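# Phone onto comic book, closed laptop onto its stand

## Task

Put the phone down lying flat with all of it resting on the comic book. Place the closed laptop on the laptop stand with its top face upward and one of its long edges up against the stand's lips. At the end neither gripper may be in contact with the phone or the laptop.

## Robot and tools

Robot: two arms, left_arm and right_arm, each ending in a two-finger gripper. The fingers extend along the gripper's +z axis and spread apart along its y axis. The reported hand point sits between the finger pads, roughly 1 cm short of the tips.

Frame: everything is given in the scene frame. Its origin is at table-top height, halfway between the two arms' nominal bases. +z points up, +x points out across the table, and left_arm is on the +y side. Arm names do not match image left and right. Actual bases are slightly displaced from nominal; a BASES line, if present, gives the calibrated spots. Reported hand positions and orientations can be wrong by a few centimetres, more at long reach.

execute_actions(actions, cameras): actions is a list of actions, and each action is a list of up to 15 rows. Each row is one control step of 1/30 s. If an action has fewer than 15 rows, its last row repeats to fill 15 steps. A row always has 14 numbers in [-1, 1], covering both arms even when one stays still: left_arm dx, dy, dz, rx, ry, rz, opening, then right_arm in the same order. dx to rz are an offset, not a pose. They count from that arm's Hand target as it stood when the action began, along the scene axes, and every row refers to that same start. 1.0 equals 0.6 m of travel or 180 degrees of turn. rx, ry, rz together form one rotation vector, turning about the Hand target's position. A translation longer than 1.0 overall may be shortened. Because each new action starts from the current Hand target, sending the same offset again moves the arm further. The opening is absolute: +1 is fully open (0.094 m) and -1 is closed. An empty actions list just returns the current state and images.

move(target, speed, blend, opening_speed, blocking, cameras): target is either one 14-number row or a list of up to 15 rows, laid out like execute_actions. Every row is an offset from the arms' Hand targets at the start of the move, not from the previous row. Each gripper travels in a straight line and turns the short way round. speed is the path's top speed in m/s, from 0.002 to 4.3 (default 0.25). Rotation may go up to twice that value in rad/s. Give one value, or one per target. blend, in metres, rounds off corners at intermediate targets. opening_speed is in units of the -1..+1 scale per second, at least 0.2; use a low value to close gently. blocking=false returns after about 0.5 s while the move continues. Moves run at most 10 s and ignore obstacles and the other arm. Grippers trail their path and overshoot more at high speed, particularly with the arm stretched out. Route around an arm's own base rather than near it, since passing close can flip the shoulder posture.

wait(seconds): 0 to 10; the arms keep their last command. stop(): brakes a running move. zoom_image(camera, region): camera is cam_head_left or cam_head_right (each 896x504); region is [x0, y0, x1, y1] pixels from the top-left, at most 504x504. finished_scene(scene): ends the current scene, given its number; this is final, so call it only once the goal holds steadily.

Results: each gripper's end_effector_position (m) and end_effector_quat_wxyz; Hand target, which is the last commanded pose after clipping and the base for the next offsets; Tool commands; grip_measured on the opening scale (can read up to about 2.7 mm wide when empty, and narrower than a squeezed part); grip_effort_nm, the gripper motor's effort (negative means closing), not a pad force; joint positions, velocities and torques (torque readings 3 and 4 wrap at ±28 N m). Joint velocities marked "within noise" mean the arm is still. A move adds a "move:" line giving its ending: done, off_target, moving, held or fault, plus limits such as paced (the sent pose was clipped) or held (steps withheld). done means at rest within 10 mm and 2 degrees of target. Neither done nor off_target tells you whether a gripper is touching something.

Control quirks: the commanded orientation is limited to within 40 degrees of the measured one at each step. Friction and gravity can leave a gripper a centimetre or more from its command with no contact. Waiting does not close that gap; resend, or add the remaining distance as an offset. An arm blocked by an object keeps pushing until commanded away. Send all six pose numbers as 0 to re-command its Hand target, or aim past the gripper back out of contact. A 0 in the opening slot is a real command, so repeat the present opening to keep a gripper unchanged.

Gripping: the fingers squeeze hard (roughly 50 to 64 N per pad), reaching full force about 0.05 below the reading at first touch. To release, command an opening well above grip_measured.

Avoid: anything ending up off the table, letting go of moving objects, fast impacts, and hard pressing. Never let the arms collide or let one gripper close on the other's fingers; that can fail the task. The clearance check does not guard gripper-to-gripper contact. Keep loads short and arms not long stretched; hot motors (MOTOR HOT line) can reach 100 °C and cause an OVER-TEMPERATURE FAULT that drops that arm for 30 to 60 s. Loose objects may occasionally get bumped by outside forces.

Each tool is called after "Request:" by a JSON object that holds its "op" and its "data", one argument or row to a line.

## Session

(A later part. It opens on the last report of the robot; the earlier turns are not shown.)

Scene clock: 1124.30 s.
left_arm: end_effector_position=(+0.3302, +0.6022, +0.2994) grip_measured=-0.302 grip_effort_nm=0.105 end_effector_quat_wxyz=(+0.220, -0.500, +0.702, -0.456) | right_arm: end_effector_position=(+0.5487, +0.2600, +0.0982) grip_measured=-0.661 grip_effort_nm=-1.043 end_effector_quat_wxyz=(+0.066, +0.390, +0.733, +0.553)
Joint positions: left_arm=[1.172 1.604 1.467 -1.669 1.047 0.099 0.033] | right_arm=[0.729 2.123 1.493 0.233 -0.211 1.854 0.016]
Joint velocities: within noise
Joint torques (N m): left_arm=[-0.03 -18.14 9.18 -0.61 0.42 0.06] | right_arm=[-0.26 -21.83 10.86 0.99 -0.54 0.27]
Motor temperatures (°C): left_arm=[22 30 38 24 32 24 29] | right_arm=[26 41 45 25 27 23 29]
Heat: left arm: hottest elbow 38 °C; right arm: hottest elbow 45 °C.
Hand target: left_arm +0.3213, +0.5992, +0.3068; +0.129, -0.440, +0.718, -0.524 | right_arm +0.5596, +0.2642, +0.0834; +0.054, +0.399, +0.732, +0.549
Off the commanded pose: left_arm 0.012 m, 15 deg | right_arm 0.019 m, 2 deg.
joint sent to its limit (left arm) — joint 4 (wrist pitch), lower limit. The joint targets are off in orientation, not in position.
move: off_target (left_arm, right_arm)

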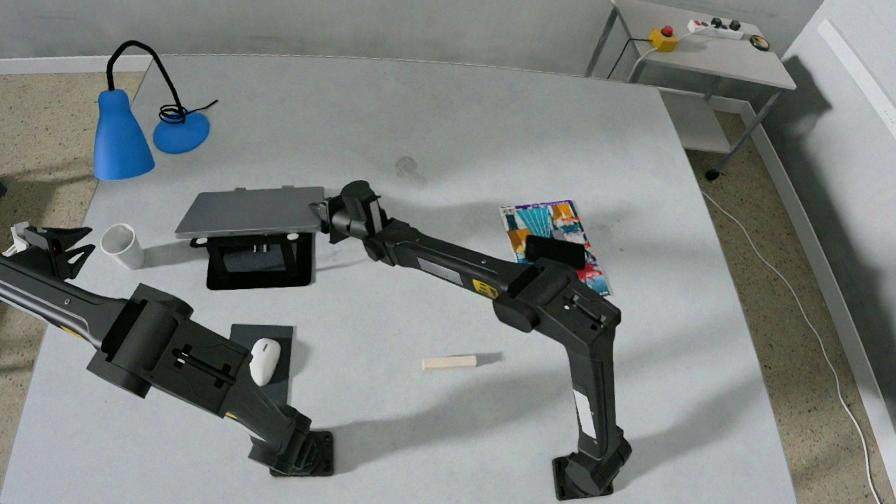

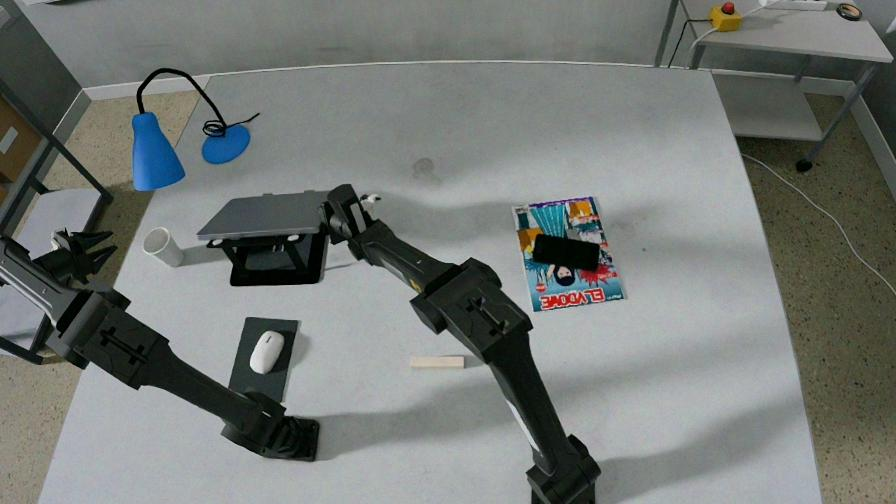

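Request:
{"op": "move", "data": {
  "target": [0,0.0,0,0,0,0,-0.3,0.02,0,-0.01,0,0,0,-0.8],
  "speed": 0.04
}}

Request:
{"op": "zoom_image", "data": {
  "camera": "cam_head_right",
  "region": [180, 160, 360, 280]
}}

Request:
{"op": "zoom_image", "data": {
  "camera": "cam_head_left",
  "region": [160, 160, 340, 280]
}}

Scene clock: 1129.10 s.
left_arm: end_effector_position=(+0.3302, +0.6022, +0.2994) grip_measured=-0.302 grip_effort_nm=0.110 end_effector_quat_wxyz=(+0.220, -0.500, +0.702, -0.456) | right_arm: end_effector_position=(+0.5594, +0.2602, +0.0933) grip_measured=-0.661 grip_effort_nm=-1.038 end_effector_quat_wxyz=(+0.065, +0.389, +0.732, +0.555)
Joint positions: left_arm=[1.172 1.604 1.467 -1.669 1.047 0.099 0.033] | right_arm=[0.718 2.149 1.521 0.233 -0.225 1.85 0.016]
Joint velocities: within noise
Joint torques (N m): left_arm=[-0.56 -17.9 9.06 -0.44 0.42 -0.01] | right_arm=[-0.21 -22.12 11.23 0.77 -0.45 0.27]
Motor temperatures (°C): left_arm=[22 30 38 24 32 24 29] | right_arm=[26 41 45 25 27 23 29]
Heat: left arm: hottest elbow 38 °C; right arm: hottest elbow 45 °C.
Hand target: left_arm +0.3213, +0.5992, +0.3068; +0.129, -0.440, +0.718, -0.524 | right_arm +0.5716, +0.2643, +0.0776; +0.054, +0.399, +0.732, +0.549
Off the commanded pose: left_arm 0.012 m, 15 deg | right_arm 0.020 m, 2 deg.
joint sent to its limit (left arm) — joint 4 (wrist pitch), lower limit. The joint targets are off in orientation, not in position.
move: off_target (left_arm, right_arm)

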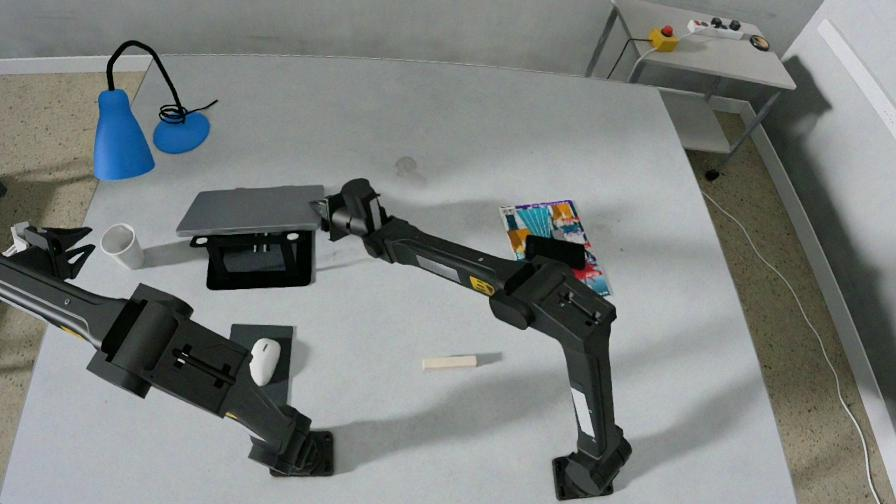

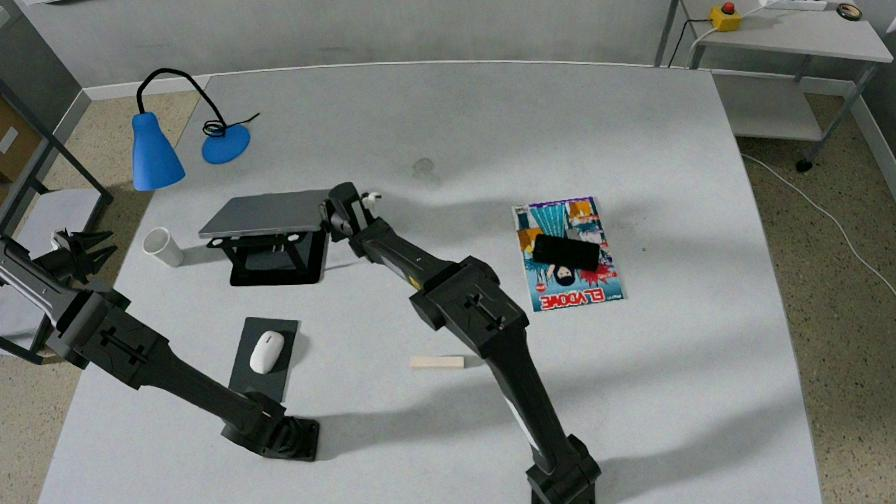

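Scaled by 2.800.

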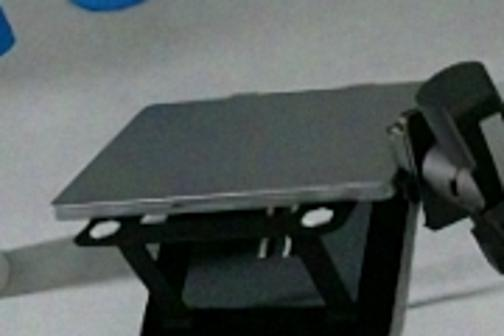

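Scaled by 2.800.

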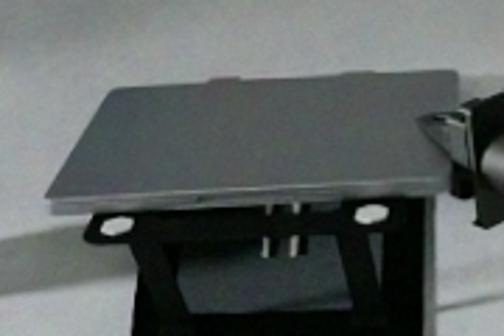

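Request:
{"op": "zoom_image", "data": {
  "camera": "cam_head_left",
  "region": [180, 170, 340, 250]
}}

Request:
{"op": "zoom_image", "data": {
  "camera": "cam_head_right",
  "region": [190, 170, 350, 250]
}}

Scaled by 3.150.

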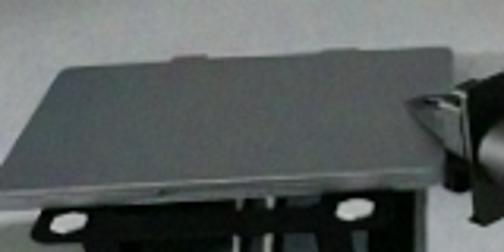

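Scaled by 3.150.

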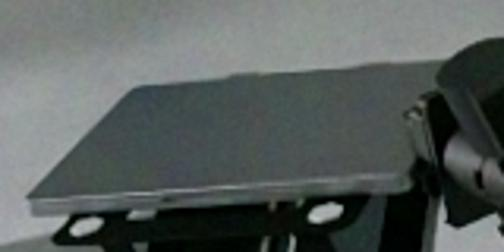

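Request:
{"op": "move", "data": {
  "target": [0,0.0,0,0,0,0,-0.3,0.007,0,-0.002,0,0,0,-0.8],
  "speed": 0.03
}}

Request:
{"op": "zoom_image", "data": {
  "camera": "cam_head_right",
  "region": [190, 170, 350, 250]
}}

Request:
{"op": "zoom_image", "data": {
  "camera": "cam_head_left",
  "region": [180, 170, 340, 250]
}}

Scene clock: 1140.23 s.
left_arm: end_effector_position=(+0.3302, +0.6022, +0.2994) grip_measured=-0.302 grip_effort_nm=0.105 end_effector_quat_wxyz=(+0.220, -0.500, +0.702, -0.456) | right_arm: end_effector_position=(+0.5630, +0.2607, +0.0915) grip_measured=-0.661 grip_effort_nm=-1.038 end_effector_quat_wxyz=(+0.064, +0.388, +0.732, +0.556)
Joint positions: left_arm=[1.172 1.604 1.467 -1.669 1.047 0.099 0.033] | right_arm=[0.714 2.158 1.532 0.233 -0.23 1.849 0.016]
Joint velocities: within noise
Joint torques (N m): left_arm=[-0.38 -18.14 9.06 -0.42 0.42 0.04] | right_arm=[-0.21 -22.24 11.4 0.68 -0.41 0.26]
Motor temperatures (°C): left_arm=[22 30 38 24 32 24 29] | right_arm=[26 40 44 25 27 23 29]
Heat: left arm: hottest elbow 38 °C; right arm: hottest elbow 44 °C.
Hand target: left_arm +0.3213, +0.5992, +0.3068; +0.129, -0.440, +0.718, -0.524 | right_arm +0.5758, +0.2642, +0.0763; +0.054, +0.399, +0.732, +0.549
Off the commanded pose: left_arm 0.012 m, 15 deg | right_arm 0.020 m, 2 deg.
joint sent to its limit (left arm) — joint 4 (wrist pitch), lower limit. The joint targets are off in orientation, not in position.
move: off_target (left_arm, right_arm)

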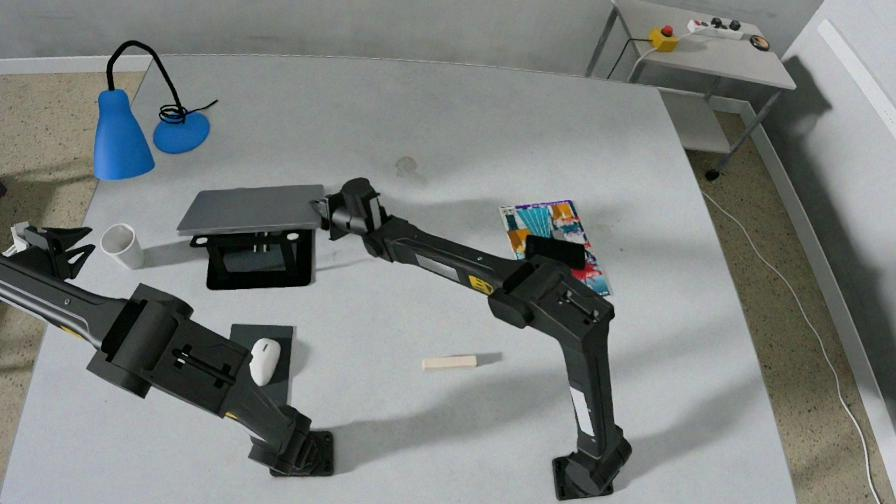

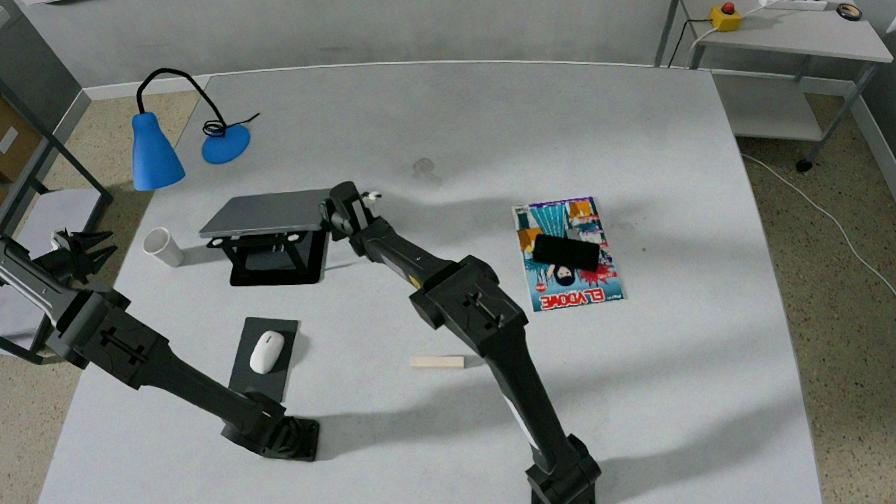

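Scaled by 3.150.

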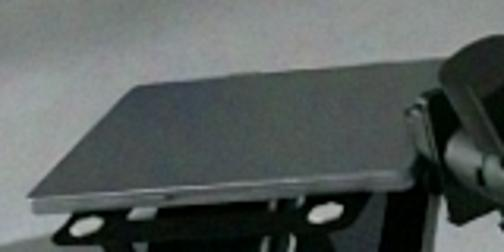

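Scaled by 3.150.

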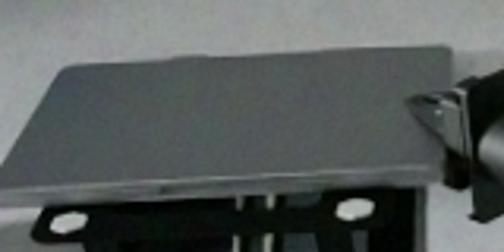

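Request:
{"op": "move", "data": {
  "target": [0,0.0,0,0,0,0,-0.3,0.008,0,-0.004,0,0,0,-0.8],
  "speed": 0.03
}}

Request:
{"op": "zoom_image", "data": {
  "camera": "cam_head_right",
  "region": [190, 170, 350, 250]
}}

Request:
{"op": "zoom_image", "data": {
  "camera": "cam_head_left",
  "region": [180, 170, 340, 250]
}}

Scene clock: 1151.30 s.
left_arm: end_effector_position=(+0.3302, +0.6022, +0.2994) grip_measured=-0.302 grip_effort_nm=0.105 end_effector_quat_wxyz=(+0.220, -0.500, +0.702, -0.456) | right_arm: end_effector_position=(+0.5670, +0.2613, +0.0891) grip_measured=-0.661 grip_effort_nm=-1.038 end_effector_quat_wxyz=(+0.064, +0.388, +0.732, +0.557)
Joint positions: left_arm=[1.172 1.604 1.467 -1.669 1.047 0.099 0.033] | right_arm=[0.71 2.17 1.545 0.233 -0.236 1.848 0.016]
Joint velocities: within noise
Joint torques (N m): left_arm=[-0.09 -17.96 8.99 -0.43 0.43 -0.04] | right_arm=[-0.32 -22.48 11.45 0.58 -0.36 0.25]
Motor temperatures (°C): left_arm=[22 30 37 24 32 24 29] | right_arm=[26 40 44 25 27 23 30]
Heat: left arm: hottest elbow 37 °C; right arm: hottest elbow 44 °C.
Hand target: left_arm +0.3213, +0.5992, +0.3068; +0.129, -0.440, +0.718, -0.524 | right_arm +0.5805, +0.2643, +0.0737; +0.054, +0.399, +0.733, +0.549
Off the commanded pose: left_arm 0.012 m, 15 deg | right_arm 0.021 m, 2 deg.
joint sent to its limit (left arm) — joint 4 (wrist pitch), lower limit. The joint targets are off in orientation, not in position.
move: off_target (left_arm, right_arm)

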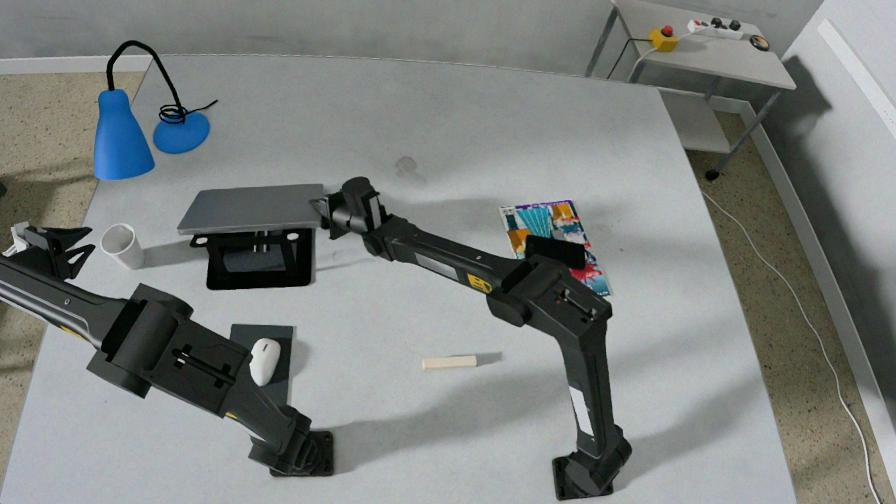

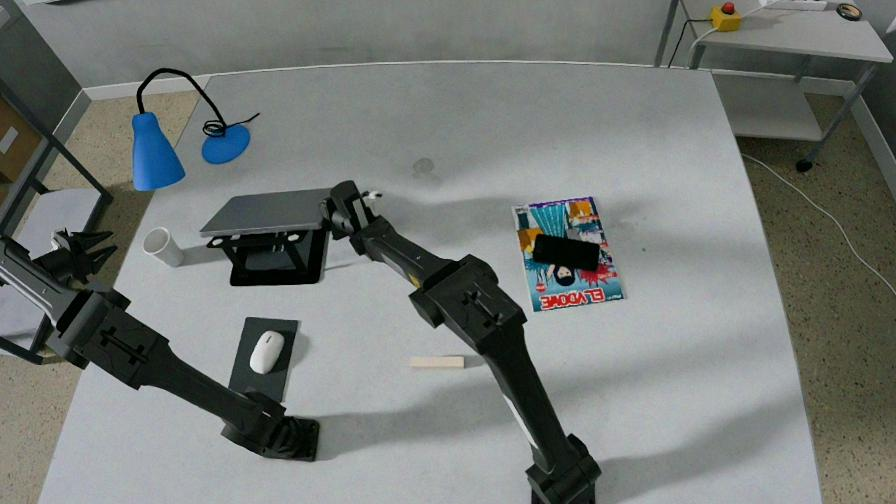

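Scaled by 3.150.

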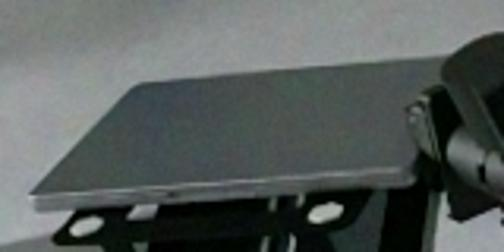

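Scaled by 3.150.

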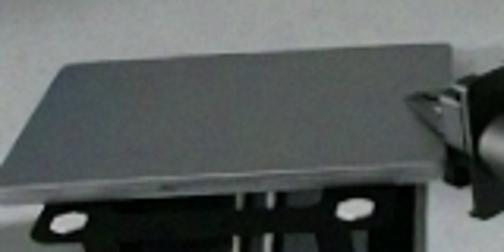

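Request:
{"op": "zoom_image", "data": {
  "camera": "cam_head_left",
  "region": [165, 175, 245, 255]
}}

Request:
{"op": "zoom_image", "data": {
  "camera": "cam_head_right",
  "region": [190, 175, 270, 255]
}}

Request:
{"op": "zoom_image", "data": {
  "camera": "cam_head_left",
  "region": [260, 175, 340, 255]
}}

Request:
{"op": "zoom_image", "data": {
  "camera": "cam_head_right",
  "region": [265, 175, 345, 255]
}}

Scaled by 6.300.

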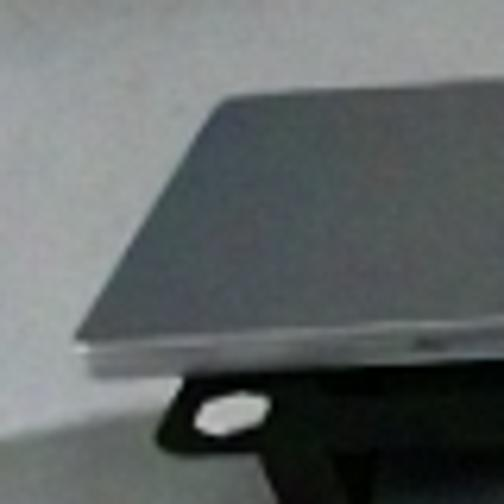

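Scaled by 6.300.

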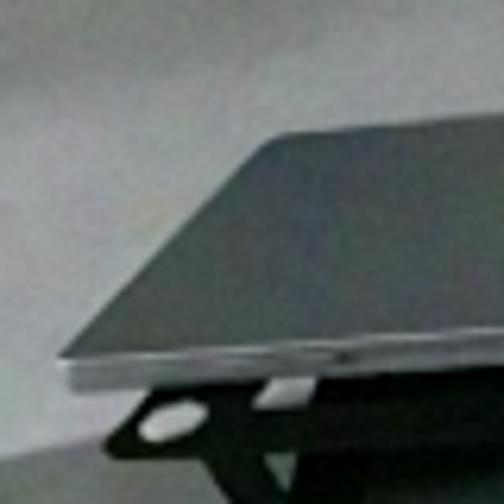

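Scaled by 6.300.

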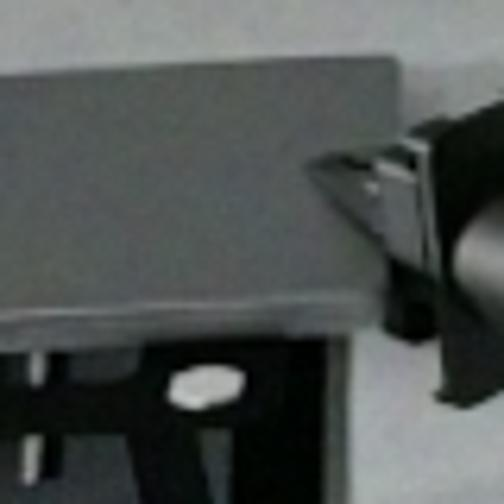

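Scaled by 6.300.

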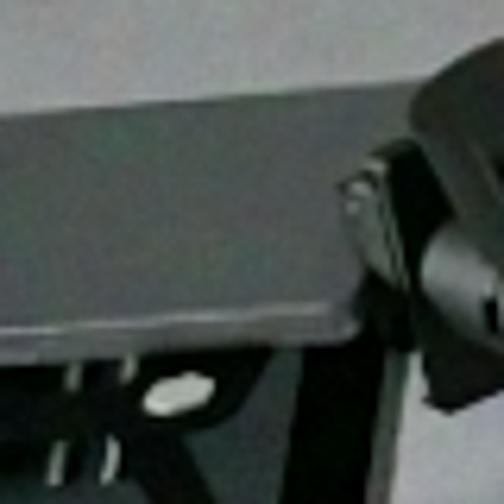

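Request:
{"op": "move", "data": {
  "target": [0,0.0,0,0,0,0,-0.3,0,0,-0.012,0,0,0,-0.8],
  "speed": 0.03
}}

Request:
{"op": "zoom_image", "data": {
  "camera": "cam_head_left",
  "region": [165, 175, 245, 255]
}}

Request:
{"op": "zoom_image", "data": {
  "camera": "cam_head_left",
  "region": [260, 175, 340, 255]
}}

Scene clock: 1182.63 s.
left_arm: end_effector_position=(+0.3302, +0.6022, +0.2994) grip_measured=-0.302 grip_effort_nm=0.110 end_effector_quat_wxyz=(+0.220, -0.500, +0.702, -0.456) | right_arm: end_effector_position=(+0.5669, +0.2613, +0.0882) grip_measured=-0.661 grip_effort_nm=-1.038 end_effector_quat_wxyz=(+0.063, +0.388, +0.732, +0.556)
Joint positions: left_arm=[1.172 1.604 1.467 -1.669 1.047 0.099 0.033] | right_arm=[0.71 2.171 1.545 0.233 -0.236 1.848 0.016]
Joint velocities: within noise
Joint torques (N m): left_arm=[-0.26 -17.67 9.01 -0.43 0.4 0.05] | right_arm=[-0.38 -21.66 11.21 1.01 -0.33 0.25]
Motor temperatures (°C): left_arm=[22 30 37 24 31 24 28] | right_arm=[26 42 45 25 26 23 30]
Heat: left arm: hottest elbow 37 °C; right arm: hottest elbow 45 °C.
Hand target: left_arm +0.3213, +0.5992, +0.3068; +0.129, -0.440, +0.718, -0.524 | right_arm +0.5804, +0.2644, +0.0665; +0.054, +0.399, +0.733, +0.549
Off the commanded pose: left_arm 0.012 m, 15 deg | right_arm 0.026 m, 2 deg.
joint sent to its limit (left arm) — joint 4 (wrist pitch), lower limit. The joint targets are off in orientation, not in position.
move: off_target (left_arm, right_arm)

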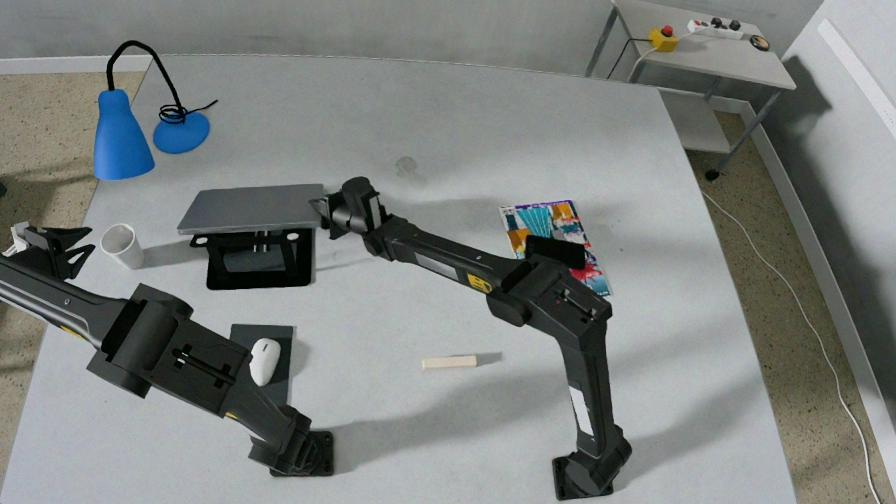

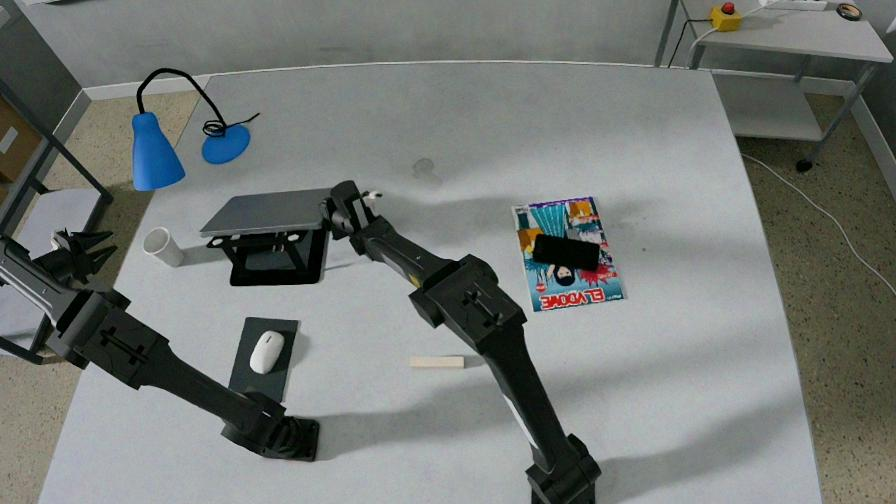

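Scaled by 6.300.

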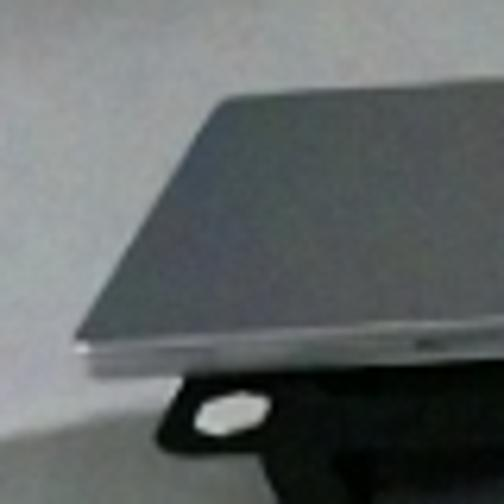

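Scaled by 6.300.

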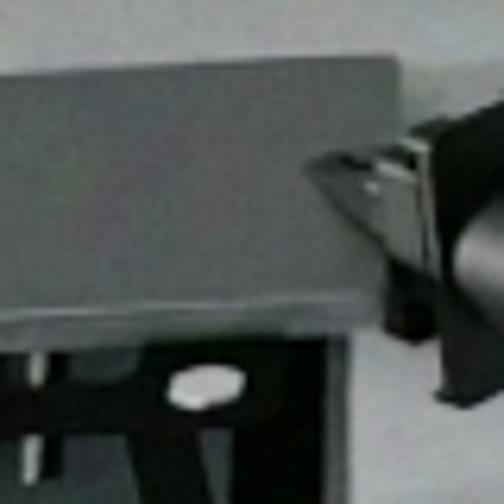

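Request:
{"op": "move", "data": {
  "target": [0,0.0,0,0,0,0,-0.3,0,0,-0.015,0,0,0,-0.8],
  "speed": 0.03,
  "cameras": []
}}

Scene clock: 1185.40 s.
left_arm: end_effector_position=(+0.3302, +0.6022, +0.2994) grip_measured=-0.302 grip_effort_nm=0.110 end_effector_quat_wxyz=(+0.220, -0.500, +0.702, -0.456) | right_arm: end_effector_position=(+0.5691, +0.2615, +0.0863) grip_measured=-0.661 grip_effort_nm=-1.038 end_effector_quat_wxyz=(+0.064, +0.387, +0.731, +0.559)
Joint positions: left_arm=[1.172 1.604 1.467 -1.669 1.047 0.099 0.033] | right_arm=[0.709 2.178 1.548 0.242 -0.237 1.849 0.016]
Joint velocities: within noise
Joint torques (N m): left_arm=[-0.15 -17.9 9.07 -0.51 0.4 0.01] | right_arm=[-0.21 -21.25 10.59 1.25 -0.3 0.24]
Motor temperatures (°C): left_arm=[22 30 37 24 31 24 28] | right_arm=[26 42 46 25 26 23 30]
Heat: left arm: hottest elbow 37 °C; right arm: hottest elbow 46 °C.
Hand target: left_arm +0.3213, +0.5992, +0.3068; +0.129, -0.440, +0.718, -0.524 | right_arm +0.5805, +0.2643, +0.0574; +0.054, +0.399, +0.732, +0.549
Off the commanded pose: left_arm 0.012 m, 15 deg | right_arm 0.031 m, 2 deg.
joint sent to its limit (left arm) — joint 4 (wrist pitch), lower limit. The joint targets are off in orientation, not in position.
move: off_target (left_arm, right_arm)
No camera images: "cameras" was empty.

Request:
{"op": "move", "data": {
  "target": [0,0.0,0,0,0,0,-0.3,0.01,0,0,0,0,0,-0.8],
  "speed": 0.03,
  "cameras": []
}}

Request:
{"op": "move", "data": {
  "target": [0,0.0,0,0,0,0,-0.3,0.01,0,-0.005,0,0,0,-0.8],
  "speed": 0.03
}}

Request:
{"op": "zoom_image", "data": {
  "camera": "cam_head_left",
  "region": [165, 175, 245, 255]
}}

Request:
{"op": "zoom_image", "data": {
  "camera": "cam_head_left",
  "region": [260, 175, 340, 255]
}}

Scene clock: 1189.97 s.
left_arm: end_effector_position=(+0.3302, +0.6022, +0.2994) grip_measured=-0.302 grip_effort_nm=0.105 end_effector_quat_wxyz=(+0.220, -0.500, +0.702, -0.456) | right_arm: end_effector_position=(+0.5703, +0.2617, +0.0862) grip_measured=-0.661 grip_effort_nm=-1.043 end_effector_quat_wxyz=(+0.062, +0.386, +0.731, +0.560)
Joint positions: left_arm=[1.172 1.604 1.467 -1.669 1.047 0.099 0.033] | right_arm=[0.707 2.182 1.553 0.243 -0.243 1.849 0.016]
Joint velocities: within noise
Joint torques (N m): left_arm=[-1.03 -17.61 8.81 -0.42 0.43 -0.01] | right_arm=[-0.44 -20.95 11.51 0.98 -0.24 0.22]
Motor temperatures (°C): left_arm=[22 30 37 24 31 24 28] | right_arm=[26 41 45 25 26 23 30]
Heat: left arm: hottest elbow 37 °C; right arm: hottest elbow 45 °C.
Hand target: left_arm +0.3213, +0.5992, +0.3068; +0.129, -0.440, +0.718, -0.524 | right_arm +0.5865, +0.2642, +0.0574; +0.054, +0.399, +0.732, +0.549
Off the commanded pose: left_arm 0.012 m, 15 deg | right_arm 0.033 m, 2 deg.
joint sent to its limit (left arm) — joint 4 (wrist pitch), lower limit. The joint targets are off in orientation, not in position.
move: off_target (left_arm, right_arm)
No camera images: "cameras" was empty.

Scene clock: 1190.80 s.
left_arm: end_effector_position=(+0.3302, +0.6022, +0.2994) grip_measured=-0.302 grip_effort_nm=0.110 end_effector_quat_wxyz=(+0.220, -0.500, +0.702, -0.456) | right_arm: end_effector_position=(+0.5725, +0.2624, +0.0862) grip_measured=-0.661 grip_effort_nm=-1.043 end_effector_quat_wxyz=(+0.060, +0.384, +0.730, +0.562)
Joint positions: left_arm=[1.172 1.604 1.467 -1.669 1.047 0.099 0.033] | right_arm=[0.704 2.187 1.561 0.243 -0.253 1.849 0.016]
Joint velocities: within noise
Joint torques (N m): left_arm=[-0.5 -16.97 9.22 -0.49 0.45 0.01] | right_arm=[-0.62 -20.54 11.99 0.87 -0.12 0.2]
Motor temperatures (°C): left_arm=[22 30 37 24 31 24 28] | right_arm=[26 41 46 25 26 23 30]
Heat: left arm: hottest elbow 37 °C; right arm: hottest elbow 46 °C.
Hand target: left_arm +0.3213, +0.5992, +0.3068; +0.129, -0.440, +0.718, -0.524 | right_arm +0.5926, +0.2642, +0.0547; +0.054, +0.399, +0.732, +0.549
Off the commanded pose: left_arm 0.012 m, 15 deg | right_arm 0.038 m, 2 deg.
joint sent to its limit (left arm) — joint 4 (wrist pitch), lower limit. The joint targets are off in orientation, not in position.
move: off_target (left_arm, right_arm)

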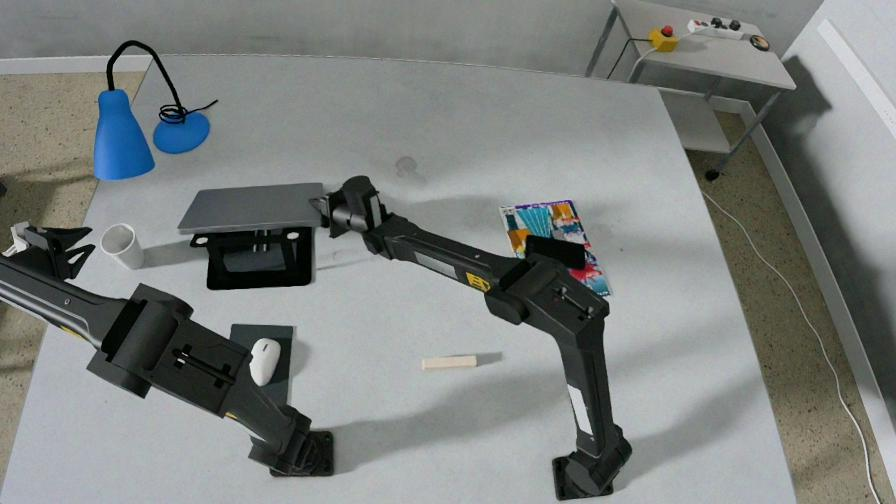

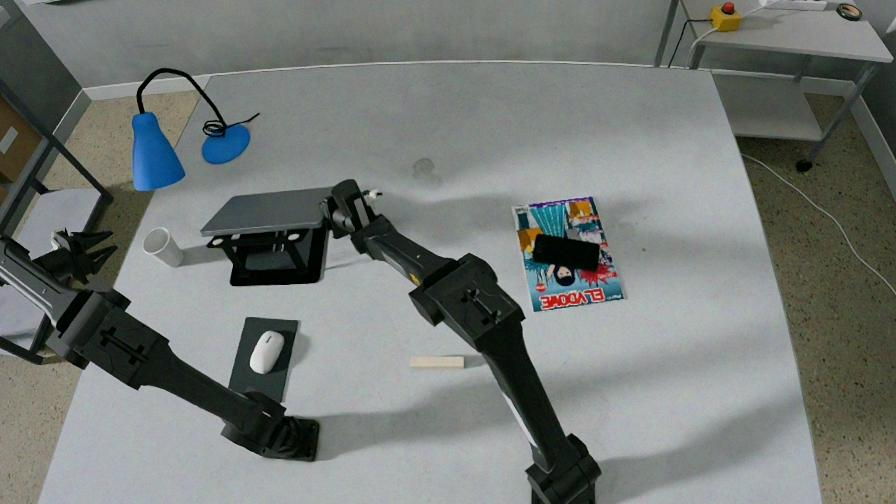

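Scaled by 6.300.

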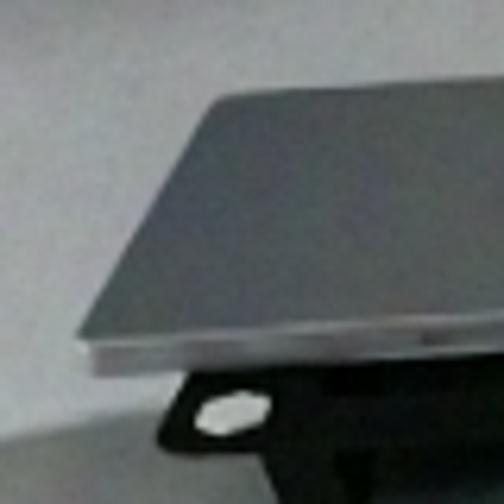

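Scaled by 6.300.

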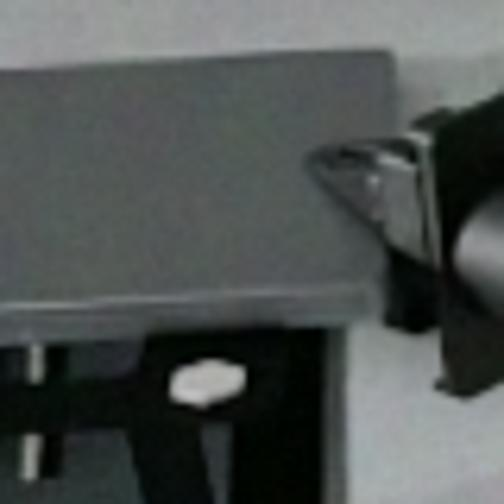

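Request:
{"op": "move", "data": {
  "target": [
    [0,0.0,0,0,0,0,-0.3,-0.035,0,0.045,0,0,0,-0.8],
    [0,0.0,0,0,0,0,-0.3,-0.035,0,0.045,0,0,0,-0.35]
  ],
  "speed": 0.03,
  "opening_speed": 0.25
}}

Request:
{"op": "zoom_image", "data": {
  "camera": "cam_head_left",
  "region": [165, 175, 245, 255]
}}

Request:
{"op": "zoom_image", "data": {
  "camera": "cam_head_left",
  "region": [260, 175, 340, 255]
}}

Request:
{"op": "zoom_image", "data": {
  "camera": "cam_head_right",
  "region": [190, 175, 270, 255]
}}

Scene clock: 1199.63 s.
left_arm: end_effector_position=(+0.3302, +0.6022, +0.2994) grip_measured=-0.302 grip_effort_nm=0.110 end_effector_quat_wxyz=(+0.220, -0.500, +0.702, -0.456) | right_arm: end_effector_position=(+0.5714, +0.2603, +0.0825) grip_measured=-0.352 grip_effort_nm=0.066 end_effector_quat_wxyz=(+0.057, +0.396, +0.732, +0.551)
Joint positions: left_arm=[1.172 1.604 1.467 -1.669 1.047 0.099 0.033] | right_arm=[0.705 2.183 1.561 0.212 -0.241 1.861 0.03]
Joint velocities: within noise
Joint torques (N m): left_arm=[-0.5 -17.08 9.13 -0.53 0.45 -0.01] | right_arm=[0.73 -25.88 8.94 1.17 0.07 0.18]
Motor temperatures (°C): left_arm=[22 30 36 24 31 24 28] | right_arm=[26 41 45 25 26 23 30]
Heat: left arm: hottest elbow 36 °C; right arm: hottest elbow 45 °C.
Hand target: left_arm +0.3213, +0.5992, +0.3068; +0.129, -0.440, +0.718, -0.524 | right_arm +0.5715, +0.2643, +0.0817; +0.054, +0.399, +0.732, +0.549
Off the commanded pose: left_arm 0.012 m, 15 deg | right_arm 0.004 m, 1 deg.
joint sent to its limit (left arm) — joint 4 (wrist pitch), lower limit. The joint targets are off in orientation, not in position.
move: off_target (left_arm)

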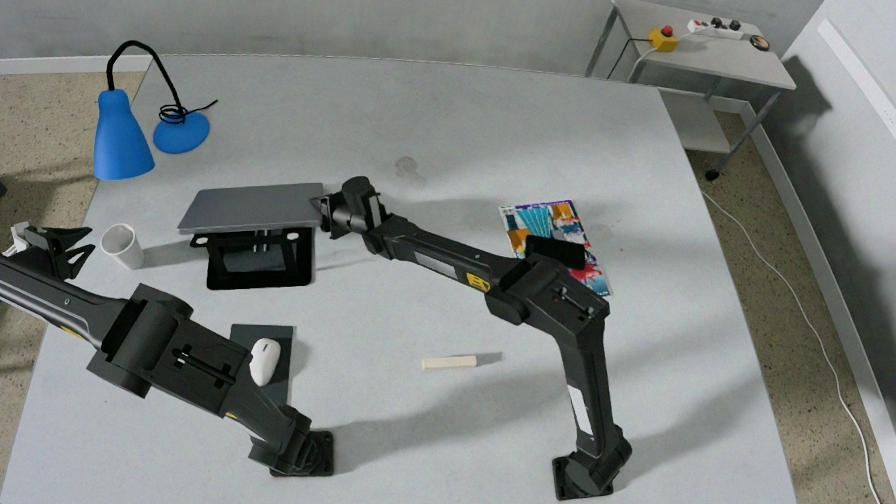

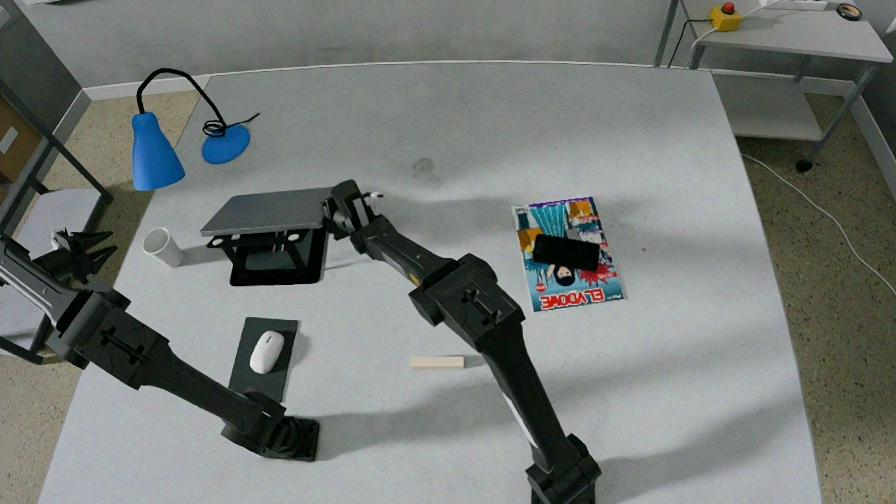

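Scaled by 6.300.

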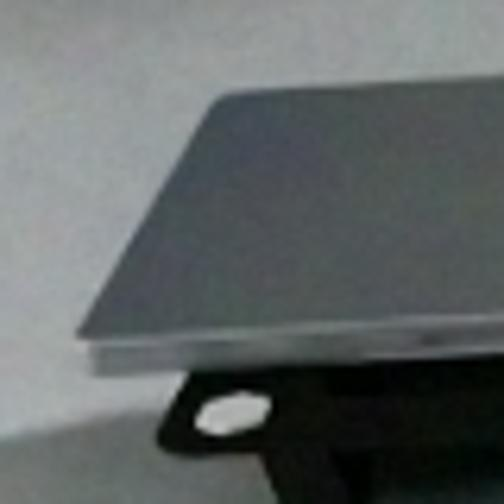

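Scaled by 6.300.

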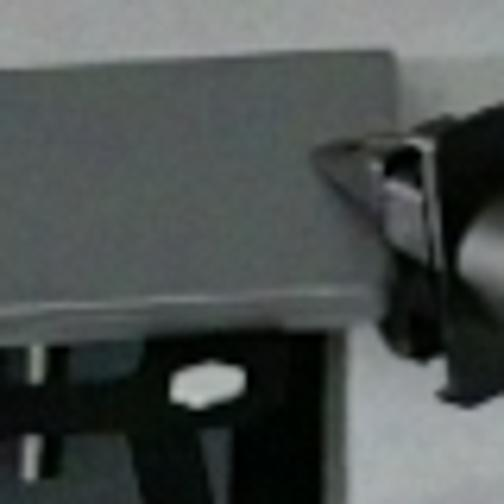

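Scaled by 6.300.

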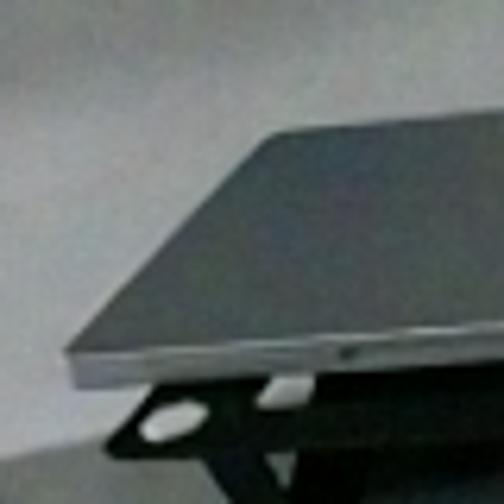

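Request:
{"op": "move", "data": {
  "target": [
    [0,0.0,0,0,0,0,-0.3,-0.07,-0.105,0.052,0,0,0,-0.35],
    [0,0.0,0,0,0,0,-0.3,-0.1,-0.25,0.2,0,0,0,-0.35]
  ],
  "speed": 0.08
}}

Request:
{"op": "zoom_image", "data": {
  "camera": "cam_head_left",
  "region": [165, 160, 345, 260]
}}

Request:
{"op": "zoom_image", "data": {
  "camera": "cam_head_right",
  "region": [180, 160, 360, 260]
}}

Scene clock: 1207.47 s.
left_arm: end_effector_position=(+0.3302, +0.6022, +0.2994) grip_measured=-0.302 grip_effort_nm=0.110 end_effector_quat_wxyz=(+0.220, -0.500, +0.702, -0.456) | right_arm: end_effector_position=(+0.5131, +0.1238, +0.2020) grip_measured=-0.351 grip_effort_nm=0.051 end_effector_quat_wxyz=(+0.052, +0.397, +0.731, +0.553)
Joint positions: left_arm=[1.172 1.604 1.467 -1.669 1.047 0.099 0.033] | right_arm=[0.582 1.729 1.193 0.115 -0.362 1.817 0.03]
Joint velocities: within noise
Joint torques (N m): left_arm=[-0.15 -17.79 9.14 -0.5 0.44 -0.01] | right_arm=[-0.38 -20.72 7.34 1.13 -0.11 0.02]
Motor temperatures (°C): left_arm=[22 30 36 24 31 24 28] | right_arm=[26 41 45 25 26 23 29]
Heat: left arm: hottest elbow 36 °C; right arm: hottest elbow 45 °C.
Hand target: left_arm +0.3213, +0.5992, +0.3068; +0.129, -0.440, +0.718, -0.524 | right_arm +0.5116, +0.1143, +0.2016; +0.054, +0.399, +0.732, +0.549
Off the commanded pose: left_arm 0.012 m, 15 deg | right_arm 0.010 m, 1 deg.
joint sent to its limit (left arm) — joint 4 (wrist pitch), lower limit. The joint targets are off in orientation, not in position.
move: off_target (left_arm)

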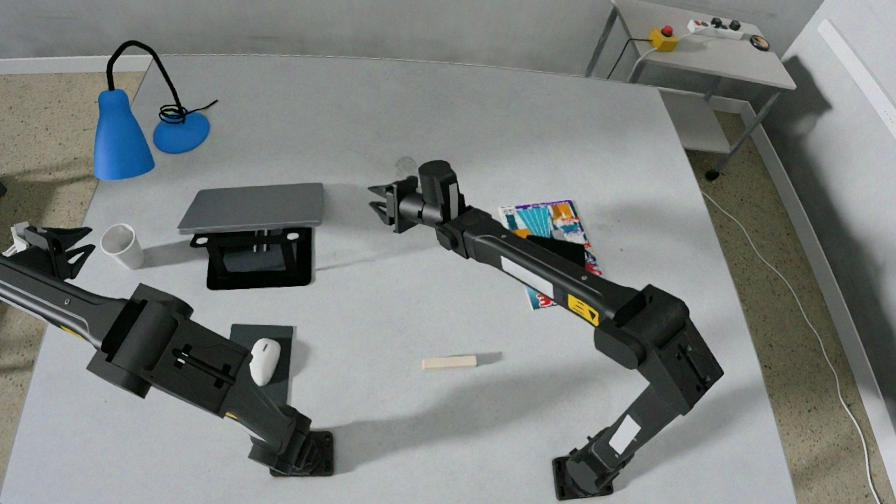

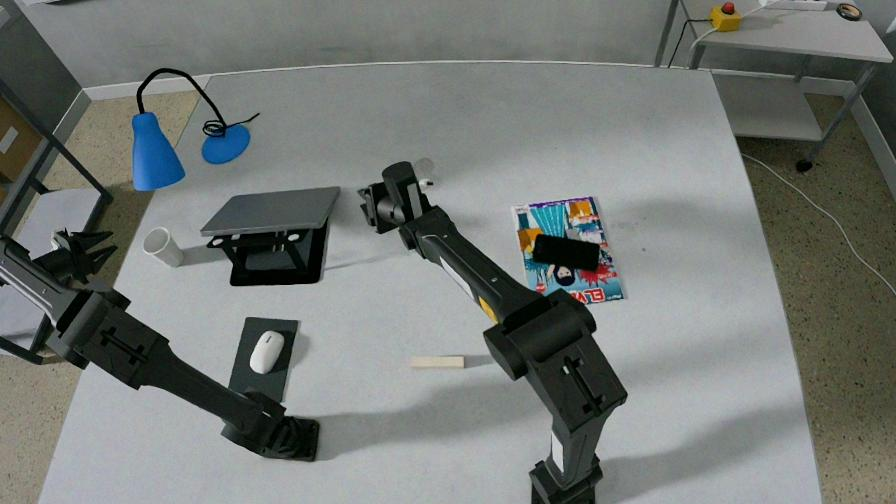

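Scaled by 2.800.

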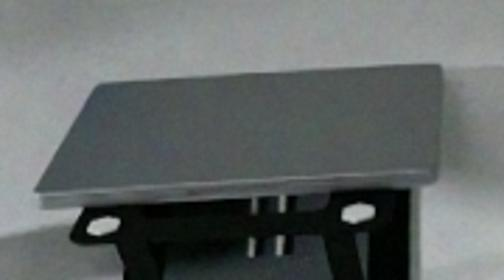

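Scaled by 2.800.

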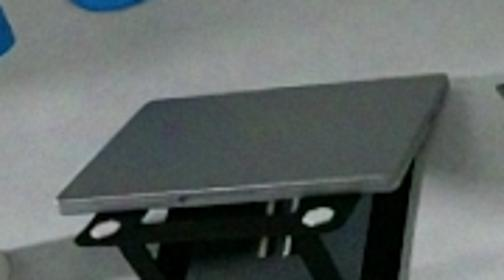

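Request:
{"op": "zoom_image", "data": {
  "camera": "cam_head_right",
  "region": [285, 175, 345, 235]
}}

Request:
{"op": "zoom_image", "data": {
  "camera": "cam_head_right",
  "region": [195, 225, 335, 295]
}}

Request:
{"op": "zoom_image", "data": {
  "camera": "cam_head_left",
  "region": [185, 225, 325, 295]
}}

Scaled by 8.400.

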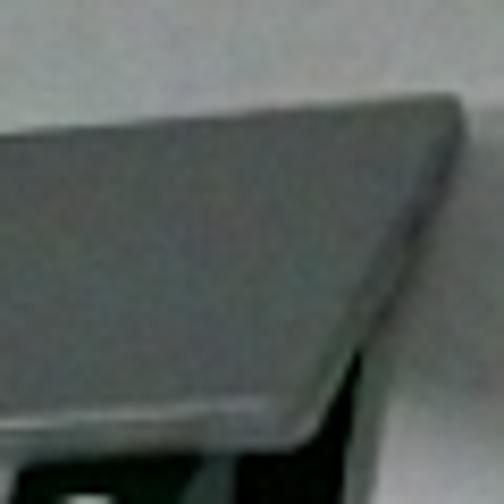

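Scaled by 3.600.

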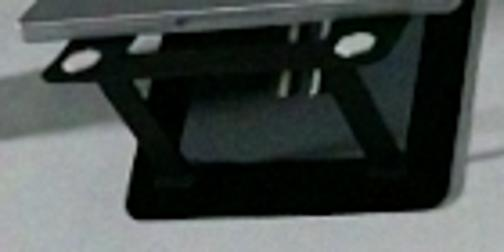

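Scaled by 3.600.

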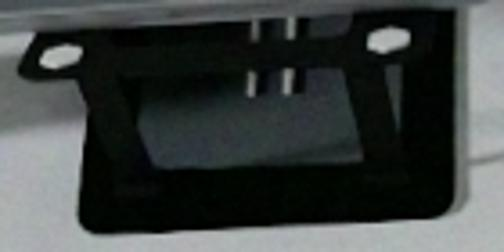

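Request:
{"op": "move", "data": {
  "target": [0.13,-0.265,0.0,0.369,0.091,-0.31,-1,-0.12,-0.15,0.1,0,0,0,-0.35],
  "speed": 0.2
}}

Scene clock: 1235.90 s.
left_arm: end_effector_position=(+0.3866, +0.4375, +0.2755) grip_measured=-0.981 grip_effort_nm=-0.994 end_effector_quat_wxyz=(-0.036, -0.010, +0.999, -0.021) | right_arm: end_effector_position=(+0.4417, +0.0336, +0.2628) grip_measured=-0.351 grip_effort_nm=0.051 end_effector_quat_wxyz=(+0.051, +0.396, +0.732, +0.552)
Joint positions: left_arm=[0.474 1.452 1.467 -1.67 0.002 0.483 0.001] | right_arm=[0.5 1.39 0.973 -0.022 -0.438 1.778 0.03]
Joint velocities: within noise
Joint torques (N m): left_arm=[-2.02 -15.15 15.8 0.24 -0.11 0.06] | right_arm=[-0.38 -14.86 7.71 1.11 -0.13 0]
Motor temperatures (°C): left_arm=[22 30 37 24 30 24 28] | right_arm=[26 40 44 25 26 23 28]
Heat: left arm: hottest elbow 37 °C; right arm: hottest elbow 44 °C.
Hand target: left_arm +0.3992, +0.4401, +0.3069; +0.000, +0.000, +1.000, +0.000 | right_arm +0.4395, +0.0243, +0.2616; +0.054, +0.399, +0.732, +0.549
Off the commanded pose: left_arm 0.034 m, 5 deg | right_arm 0.010 m, 1 deg.
move: off_target (left_arm)

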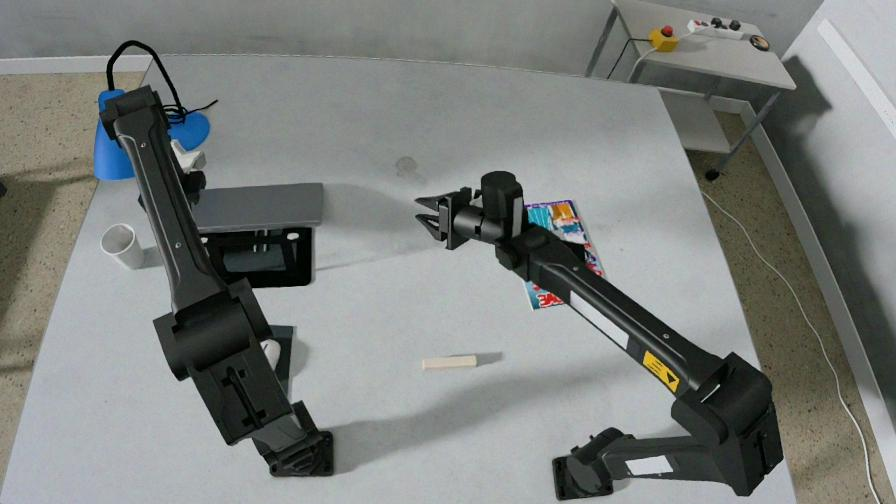

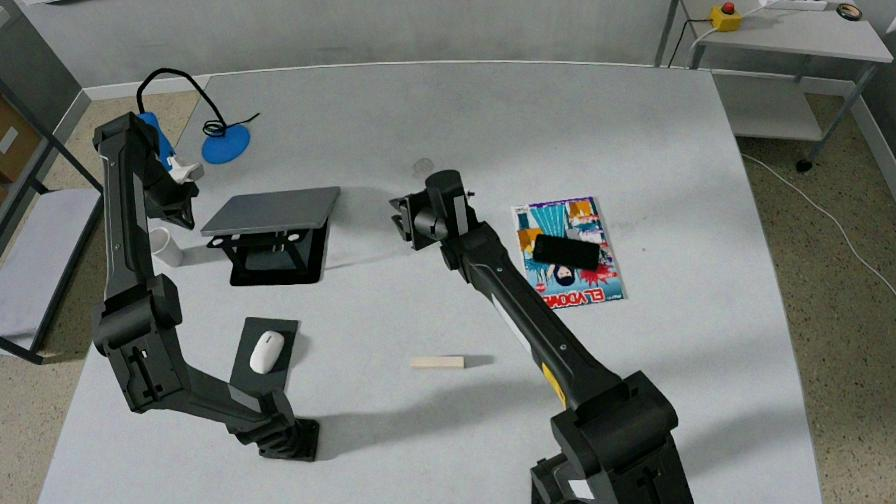

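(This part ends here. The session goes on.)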